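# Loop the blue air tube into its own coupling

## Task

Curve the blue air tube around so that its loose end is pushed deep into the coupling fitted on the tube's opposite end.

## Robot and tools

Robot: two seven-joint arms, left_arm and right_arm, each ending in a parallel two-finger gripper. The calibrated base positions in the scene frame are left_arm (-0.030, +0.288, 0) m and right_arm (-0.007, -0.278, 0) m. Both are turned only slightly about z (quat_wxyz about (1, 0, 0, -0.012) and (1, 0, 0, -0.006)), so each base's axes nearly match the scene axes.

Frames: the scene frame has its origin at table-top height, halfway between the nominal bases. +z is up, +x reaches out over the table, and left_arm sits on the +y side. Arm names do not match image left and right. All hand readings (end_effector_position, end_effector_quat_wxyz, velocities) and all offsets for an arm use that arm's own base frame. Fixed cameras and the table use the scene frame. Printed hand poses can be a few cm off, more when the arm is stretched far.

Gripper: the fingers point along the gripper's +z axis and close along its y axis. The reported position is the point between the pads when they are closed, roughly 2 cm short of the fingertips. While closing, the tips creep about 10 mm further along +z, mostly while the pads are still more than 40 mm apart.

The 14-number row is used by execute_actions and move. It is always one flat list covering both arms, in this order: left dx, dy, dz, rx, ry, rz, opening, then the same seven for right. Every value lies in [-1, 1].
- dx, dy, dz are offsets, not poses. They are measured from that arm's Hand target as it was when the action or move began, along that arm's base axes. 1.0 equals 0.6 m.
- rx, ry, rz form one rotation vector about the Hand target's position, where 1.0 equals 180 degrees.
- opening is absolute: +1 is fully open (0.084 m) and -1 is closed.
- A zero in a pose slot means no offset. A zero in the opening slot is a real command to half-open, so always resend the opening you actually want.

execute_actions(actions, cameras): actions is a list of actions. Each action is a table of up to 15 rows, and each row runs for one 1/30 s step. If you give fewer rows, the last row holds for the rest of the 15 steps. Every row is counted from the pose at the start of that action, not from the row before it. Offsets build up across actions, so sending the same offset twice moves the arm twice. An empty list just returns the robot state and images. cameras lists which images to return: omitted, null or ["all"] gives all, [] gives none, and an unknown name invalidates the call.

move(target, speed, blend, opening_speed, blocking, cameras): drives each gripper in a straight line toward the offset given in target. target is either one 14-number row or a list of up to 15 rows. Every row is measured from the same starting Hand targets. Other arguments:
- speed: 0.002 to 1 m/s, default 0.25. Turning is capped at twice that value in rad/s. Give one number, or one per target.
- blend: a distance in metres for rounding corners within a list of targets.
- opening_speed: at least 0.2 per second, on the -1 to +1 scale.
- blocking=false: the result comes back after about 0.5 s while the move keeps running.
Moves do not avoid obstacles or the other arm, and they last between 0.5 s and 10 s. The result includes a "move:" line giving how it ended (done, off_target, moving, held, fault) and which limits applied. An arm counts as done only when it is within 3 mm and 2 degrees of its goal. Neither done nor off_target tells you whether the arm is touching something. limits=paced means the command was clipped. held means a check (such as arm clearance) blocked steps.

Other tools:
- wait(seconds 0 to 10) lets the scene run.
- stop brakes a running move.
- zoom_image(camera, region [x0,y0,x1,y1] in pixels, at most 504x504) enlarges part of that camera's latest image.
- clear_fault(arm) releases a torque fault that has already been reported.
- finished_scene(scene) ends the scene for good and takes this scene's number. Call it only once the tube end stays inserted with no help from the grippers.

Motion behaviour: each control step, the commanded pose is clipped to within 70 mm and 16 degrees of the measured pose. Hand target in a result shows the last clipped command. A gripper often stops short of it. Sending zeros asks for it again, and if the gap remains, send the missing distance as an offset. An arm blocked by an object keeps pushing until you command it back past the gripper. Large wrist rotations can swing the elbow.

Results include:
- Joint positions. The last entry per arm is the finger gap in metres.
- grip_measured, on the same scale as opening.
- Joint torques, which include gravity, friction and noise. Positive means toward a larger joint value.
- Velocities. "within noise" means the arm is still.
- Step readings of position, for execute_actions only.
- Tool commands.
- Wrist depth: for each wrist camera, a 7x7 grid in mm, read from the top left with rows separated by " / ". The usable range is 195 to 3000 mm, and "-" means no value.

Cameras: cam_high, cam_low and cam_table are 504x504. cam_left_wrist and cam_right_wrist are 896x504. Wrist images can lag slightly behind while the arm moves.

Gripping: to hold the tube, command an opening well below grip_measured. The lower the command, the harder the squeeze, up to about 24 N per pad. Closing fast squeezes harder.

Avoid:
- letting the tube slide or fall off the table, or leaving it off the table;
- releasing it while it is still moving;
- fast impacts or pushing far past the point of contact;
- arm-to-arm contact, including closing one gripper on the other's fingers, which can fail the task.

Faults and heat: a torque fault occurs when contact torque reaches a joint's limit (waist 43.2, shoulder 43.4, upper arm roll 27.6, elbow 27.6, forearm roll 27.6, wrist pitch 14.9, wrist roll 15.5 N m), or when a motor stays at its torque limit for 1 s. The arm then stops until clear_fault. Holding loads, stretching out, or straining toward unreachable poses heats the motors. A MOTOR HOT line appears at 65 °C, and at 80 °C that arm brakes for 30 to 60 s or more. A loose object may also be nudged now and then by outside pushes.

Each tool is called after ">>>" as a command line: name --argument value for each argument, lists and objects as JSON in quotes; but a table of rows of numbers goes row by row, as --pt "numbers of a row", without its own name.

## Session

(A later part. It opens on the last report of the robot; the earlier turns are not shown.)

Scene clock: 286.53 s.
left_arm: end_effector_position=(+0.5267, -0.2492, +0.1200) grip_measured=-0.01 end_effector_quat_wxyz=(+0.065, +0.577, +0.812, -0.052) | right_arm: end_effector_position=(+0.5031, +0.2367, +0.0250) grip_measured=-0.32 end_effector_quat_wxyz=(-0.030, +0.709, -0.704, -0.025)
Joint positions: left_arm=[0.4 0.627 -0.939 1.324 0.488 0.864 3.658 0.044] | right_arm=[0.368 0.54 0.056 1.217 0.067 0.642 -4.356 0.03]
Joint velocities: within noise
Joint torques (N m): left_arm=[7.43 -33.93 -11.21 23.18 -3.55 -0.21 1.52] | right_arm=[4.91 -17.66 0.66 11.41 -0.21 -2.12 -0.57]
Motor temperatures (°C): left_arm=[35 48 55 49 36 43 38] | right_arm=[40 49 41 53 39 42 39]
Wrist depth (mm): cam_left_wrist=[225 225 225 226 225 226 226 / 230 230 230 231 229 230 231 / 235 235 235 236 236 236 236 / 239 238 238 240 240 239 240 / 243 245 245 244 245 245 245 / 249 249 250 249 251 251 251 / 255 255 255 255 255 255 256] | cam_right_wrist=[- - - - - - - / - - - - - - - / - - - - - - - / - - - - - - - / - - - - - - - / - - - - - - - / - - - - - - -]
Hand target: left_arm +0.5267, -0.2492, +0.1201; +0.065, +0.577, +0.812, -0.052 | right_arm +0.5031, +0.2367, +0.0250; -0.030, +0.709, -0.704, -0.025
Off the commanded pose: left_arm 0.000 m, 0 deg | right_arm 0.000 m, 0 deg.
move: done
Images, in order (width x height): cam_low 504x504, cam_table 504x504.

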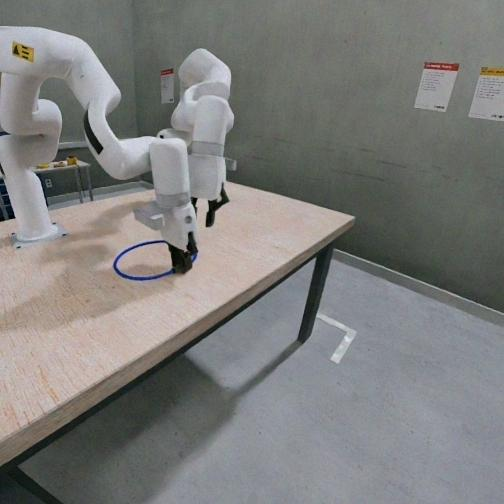

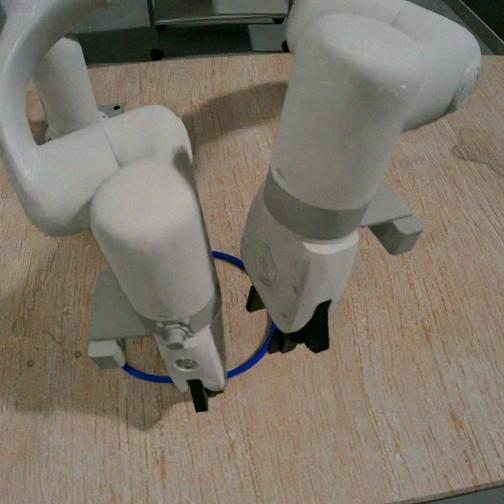

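>>> move --target '[0,0,0,0,0,0,0,-0.001,-0.0117,0.15,0,0,0,-0.2]' --speed 0.06 --cameras '["cam_low","cam_table"]'

>>> zoom_image --camera "cam_low" --region '[154, 246, 204, 286]'

>>> zoom_image --camera "cam_table" --region '[144, 344, 254, 404]'

Scene clock: 291.27 s.
left_arm: end_effector_position=(+0.5267, -0.2492, +0.1201) grip_measured=-0.01 end_effector_quat_wxyz=(+0.065, +0.577, +0.812, -0.052) | right_arm: end_effector_position=(+0.5025, +0.2297, +0.1150) grip_measured=-0.22 end_effector_quat_wxyz=(-0.030, +0.709, -0.704, -0.025)
Joint positions: left_arm=[0.4 0.627 -0.94 1.324 0.488 0.864 3.658 0.044] | right_arm=[0.357 0.367 0.054 1.247 0.067 0.845 -4.356 0.035]
Joint velocities: within noise
Joint torques (N m): left_arm=[7.01 -33.12 -10.74 22.4 -3.42 -0.62 1.49] | right_arm=[-9.31 -26.58 -1.89 16.42 -1.56 -0.7 -0.31]
Motor temperatures (°C): left_arm=[35 48 54 50 36 43 38] | right_arm=[40 49 41 53 39 42 39]
Wrist depth (mm): cam_left_wrist=[226 225 226 226 226 226 226 / 230 230 231 231 230 231 231 / 235 235 236 236 236 236 236 / 239 238 238 240 240 240 240 / 242 245 245 244 245 246 245 / 249 249 251 250 251 251 252 / 255 255 255 255 255 256 256] | cam_right_wrist=[233 233 233 233 233 232 232 / 236 235 235 235 235 235 235 / 238 238 238 237 237 237 237 / 240 240 240 239 240 239 239 / 242 242 242 242 241 242 242 / 244 244 244 244 243 244 244 / 247 247 246 246 246 246 246]
Hand target: left_arm +0.5267, -0.2492, +0.1201; +0.065, +0.577, +0.812, -0.052 | right_arm +0.5025, +0.2297, +0.1150; -0.030, +0.709, -0.704, -0.025
Off the commanded pose: left_arm 0.000 m, 0 deg | right_arm 0.000 m, 0 deg.
move: done
Images, in order (width x height): cam_low 504x504, cam_table 504x504.

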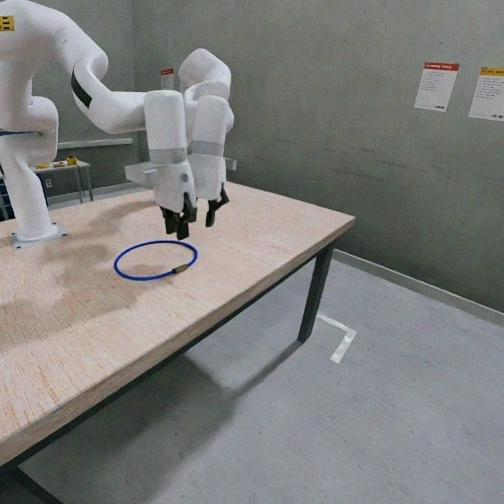

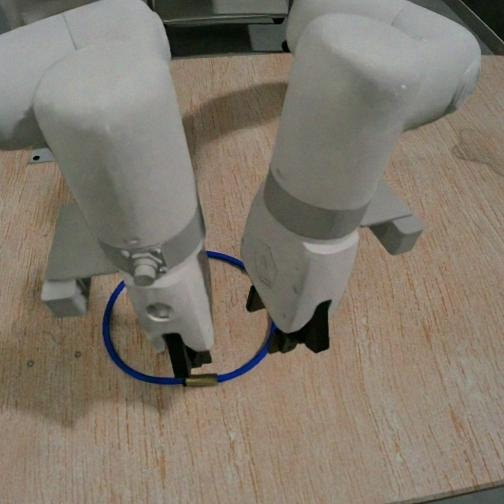

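Scaled by 10.080 from the camera's 504x504 image, which has a finer 720x720 frame.

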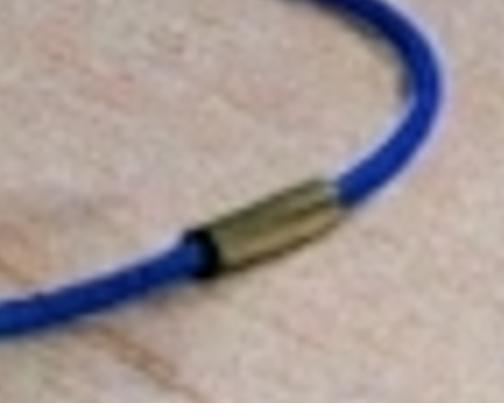

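Scaled by 4.582 from the camera's 504x504 image, which has a finer 720x720 frame.

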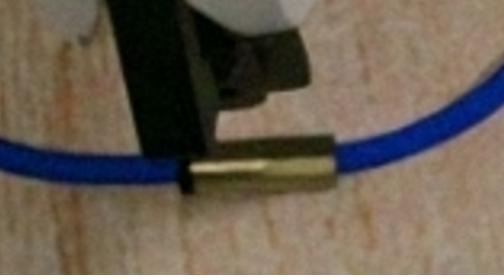

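>>> wait --seconds 1 --cameras '["cam_low","cam_table"]'

>>> zoom_image --camera "cam_low" --region '[154, 246, 204, 286]'

>>> zoom_image --camera "cam_table" --region '[94, 244, 294, 394]'

Scene clock: 295.60 s.
left_arm: end_effector_position=(+0.5267, -0.2492, +0.1201) grip_measured=-0.01 end_effector_quat_wxyz=(+0.065, +0.577, +0.812, -0.052) | right_arm: end_effector_position=(+0.5025, +0.2297, +0.1150) grip_measured=-0.22 end_effector_quat_wxyz=(-0.030, +0.709, -0.704, -0.025)
Joint positions: left_arm=[0.4 0.627 -0.94 1.324 0.488 0.864 3.658 0.044] | right_arm=[0.357 0.367 0.054 1.247 0.067 0.845 -4.356 0.035]
Joint velocities: within noise
Joint torques (N m): left_arm=[7.24 -32.32 -10.91 21.45 -3.33 -0.96 1.28] | right_arm=[-8.78 -26.13 -1.55 15.68 -1.51 -1 0.49]
Motor temperatures (°C): left_arm=[35 48 54 51 37 43 38] | right_arm=[40 49 41 55 39 42 39]
Wrist depth (mm): cam_left_wrist=[225 226 226 226 226 226 226 / 231 230 230 230 229 231 231 / 235 235 236 235 236 236 236 / 239 238 238 239 240 240 240 / 242 244 245 243 245 245 246 / 249 249 251 249 251 251 251 / 255 255 255 255 256 255 256] | cam_right_wrist=[234 234 234 233 234 233 233 / 236 235 235 235 235 235 235 / 238 238 238 238 237 237 238 / 239 240 240 240 239 239 239 / 243 243 242 242 242 242 242 / 244 244 244 244 243 244 244 / 247 247 246 246 246 246 246]
Hand target: left_arm +0.5267, -0.2492, +0.1201; +0.065, +0.577, +0.812, -0.052 | right_arm +0.5025, +0.2297, +0.1150; -0.030, +0.709, -0.704, -0.025
Tool commands: left_gripper/opening=+0.0 right_gripper/opening=-0.2
Off the commanded pose: left_arm 0.000 m, 0 deg | right_arm 0.000 m, 0 deg.
wait: 1.00 s; at rest from the start
Images, in order (width x height): cam_low 504x504, cam_table 504x504.

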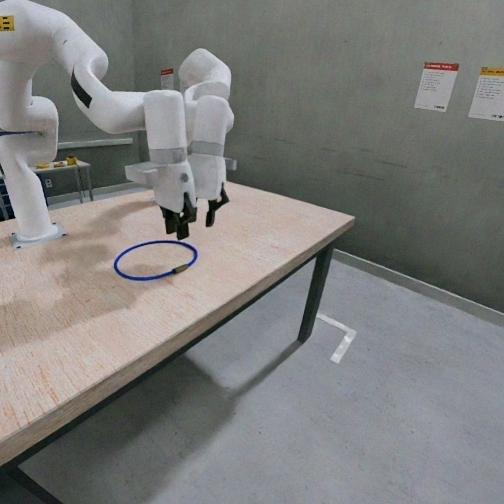

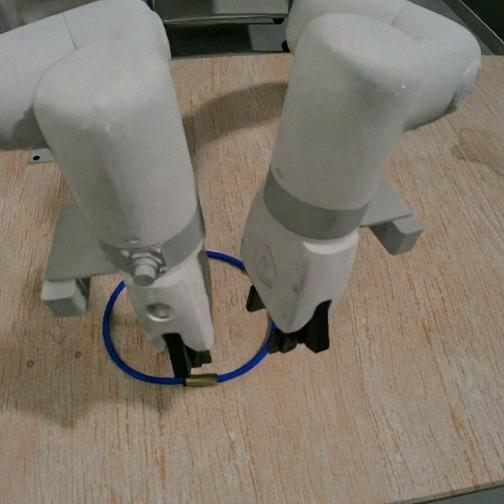

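Scaled by 10.080 from the camera's 504x504 image, which has a finer 720x720 frame.

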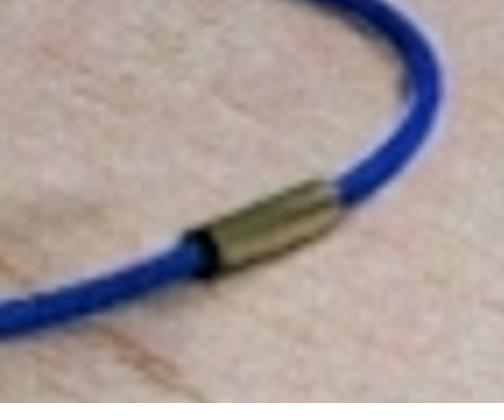

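Scaled by 2.520 from the camera's 504x504 image, which has a finer 720x720 frame.

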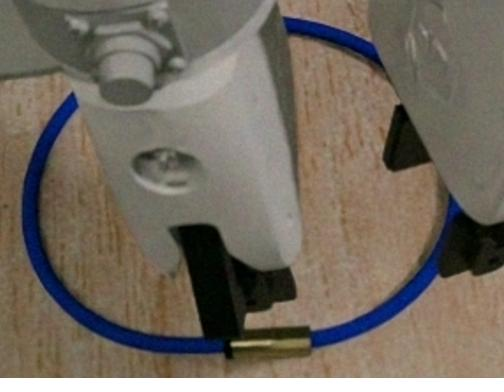

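>>> move --target '[0,0.217,0.167,0,0,0,0,-0.242,0.075,0.19,-0.0285,0,0,-0.2]' --speed 0.2

Scene clock: 310.03 s.
left_arm: end_effector_position=(+0.5267, -0.1190, +0.2203) grip_measured=-0.01 end_effector_quat_wxyz=(+0.065, +0.577, +0.812, -0.052) | right_arm: end_effector_position=(+0.3573, +0.2747, +0.2290) grip_measured=-0.22 end_effector_quat_wxyz=(+0.002, +0.709, -0.705, +0.006)
Joint positions: left_arm=[0.817 0.355 -1.107 1.293 0.199 1.05 4.035 0.044] | right_arm=[0.503 -0.064 0.155 1.049 -0.003 1.115 -4.06 0.035]
Joint velocities: within noise
Joint torques (N m): left_arm=[7.16 -24.83 -8.01 18.61 -3.34 -0.28 1.44] | right_arm=[8.69 -19.86 1.44 11.59 2.52 -0.55 0.85]
Motor temperatures (°C): left_arm=[35 47 54 52 37 42 38] | right_arm=[40 50 41 56 39 42 39]
Wrist depth (mm): cam_left_wrist=[322 321 322 321 322 322 322 / 329 329 329 329 329 329 330 / 336 335 336 336 336 336 337 / 341 342 342 342 342 343 344 / 350 348 349 350 349 350 1121 / 358 357 356 358 358 358 1152 / 365 365 362 364 365 365 1185] | cam_right_wrist=[361 361 360 360 359 359 359 / 361 360 359 360 359 359 358 / 360 360 360 359 359 359 358 / 359 360 359 359 359 359 358 / 359 359 359 358 359 358 358 / 359 359 359 358 358 358 358 / 359 359 358 358 358 358 357]
Hand target: left_arm +0.5267, -0.1190, +0.2203; +0.065, +0.577, +0.812, -0.052 | right_arm +0.3573, +0.2747, +0.2290; +0.002, +0.709, -0.705, +0.006
Off the commanded pose: left_arm 0.000 m, 0 deg | right_arm 0.000 m, 0 deg.
move: done
camera_calibration:
cam_left_wrist: T_world_to_cam=[[0.939895, 0.341237, 0.0124157, -0.430435], [0.333821, -0.925902, 0.176829, -0.257417], [0.0718363, -0.162056, -0.984163, 0.288674], [0, 0, 0, 1]] pos_world=[0.469758, -0.0446818, 0.334965]
cam_right_wrist: T_world_to_cam=[[-0.99998, 0.00573101, 0.0025803, 0.388732], [0.00572598, 0.999982, -0.00195556, -0.213705], [-0.00259146, -0.00194075, -0.999995, 0.363084], [0, 0, 0, 1]] pos_world=[0.390889, 0.212178, 0.361661]

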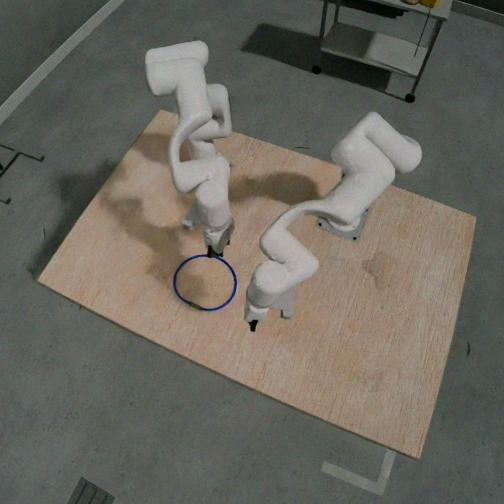

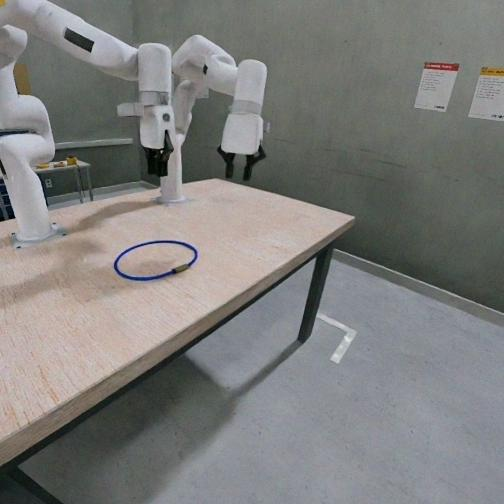

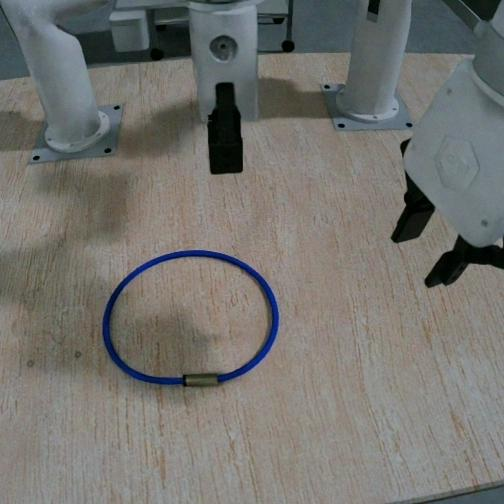

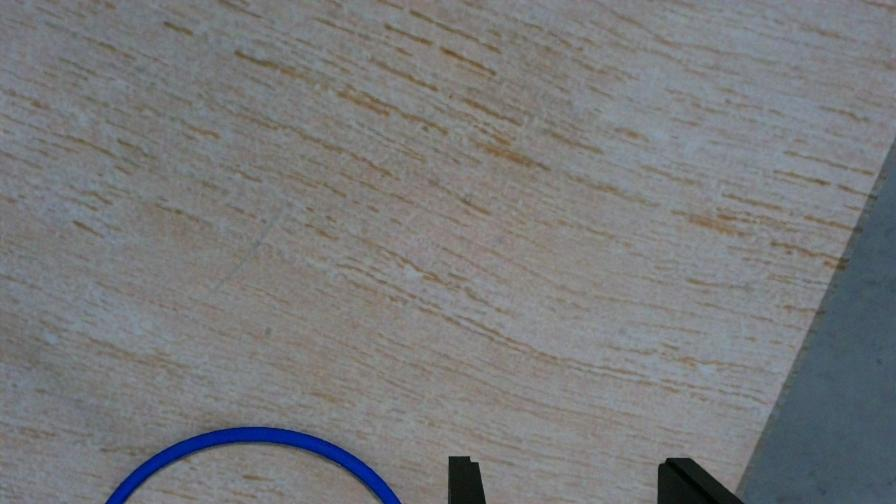

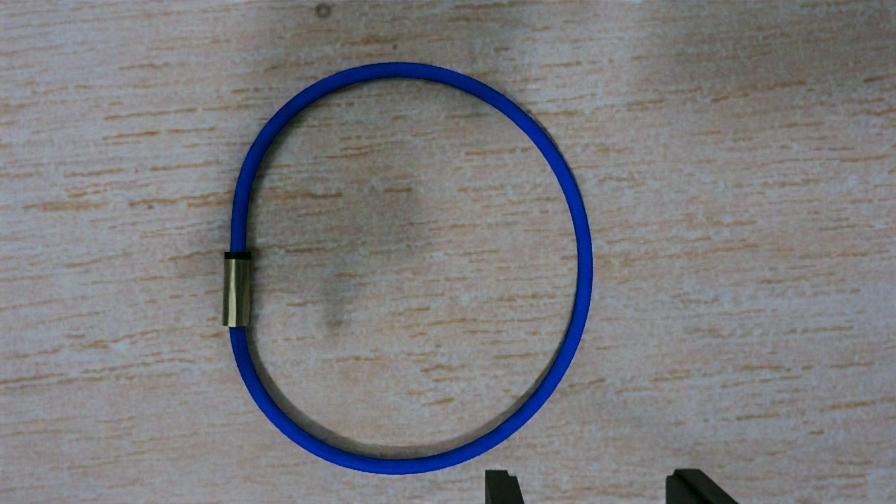

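>>> zoom_image --camera "cam_table" --region '[90, 236, 190, 336]'

>>> zoom_image --camera "cam_table" --region '[190, 236, 290, 336]'

>>> zoom_image --camera "cam_table" --region '[90, 306, 190, 406]'

>>> zoom_image --camera "cam_table" --region '[190, 306, 290, 406]'

>>> zoom_image --camera "cam_right_wrist" --region '[200, 220, 300, 360]'

Scaled by 5.040 from the camera's 504x504 image, which has a finer 720x720 frame.

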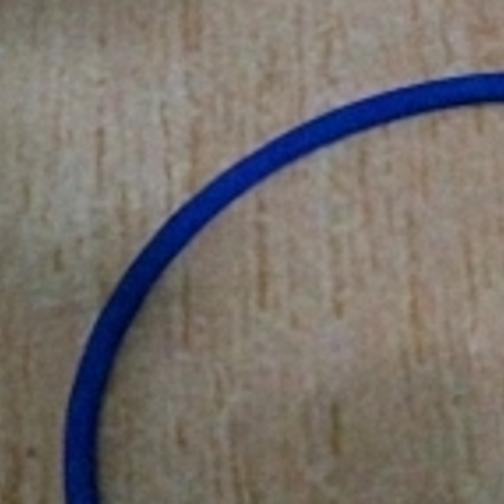

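Scaled by 5.040 from the camera's 504x504 image, which has a finer 720x720 frame.

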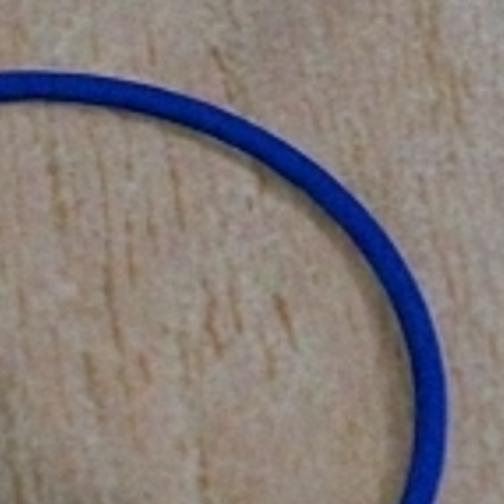

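Scaled by 5.040 from the camera's 504x504 image, which has a finer 720x720 frame.

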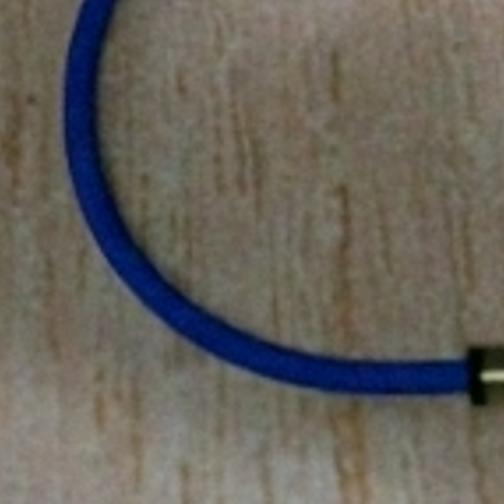

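Scaled by 5.040 from the camera's 504x504 image, which has a finer 720x720 frame.

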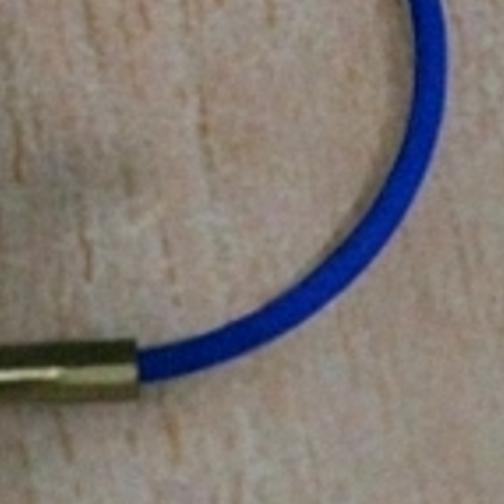

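Scaled by 3.600 from the camera's 896x504 image, which has a finer 1280x720 frame.

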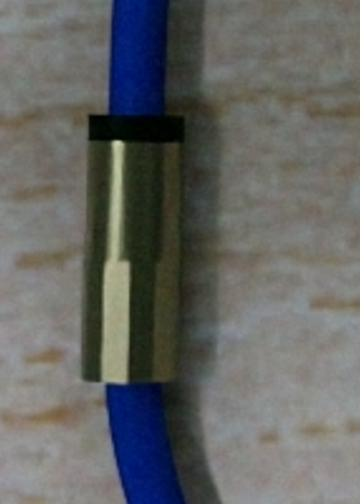

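>>> finished_scene --scene 2

The scene is finished: the task was done.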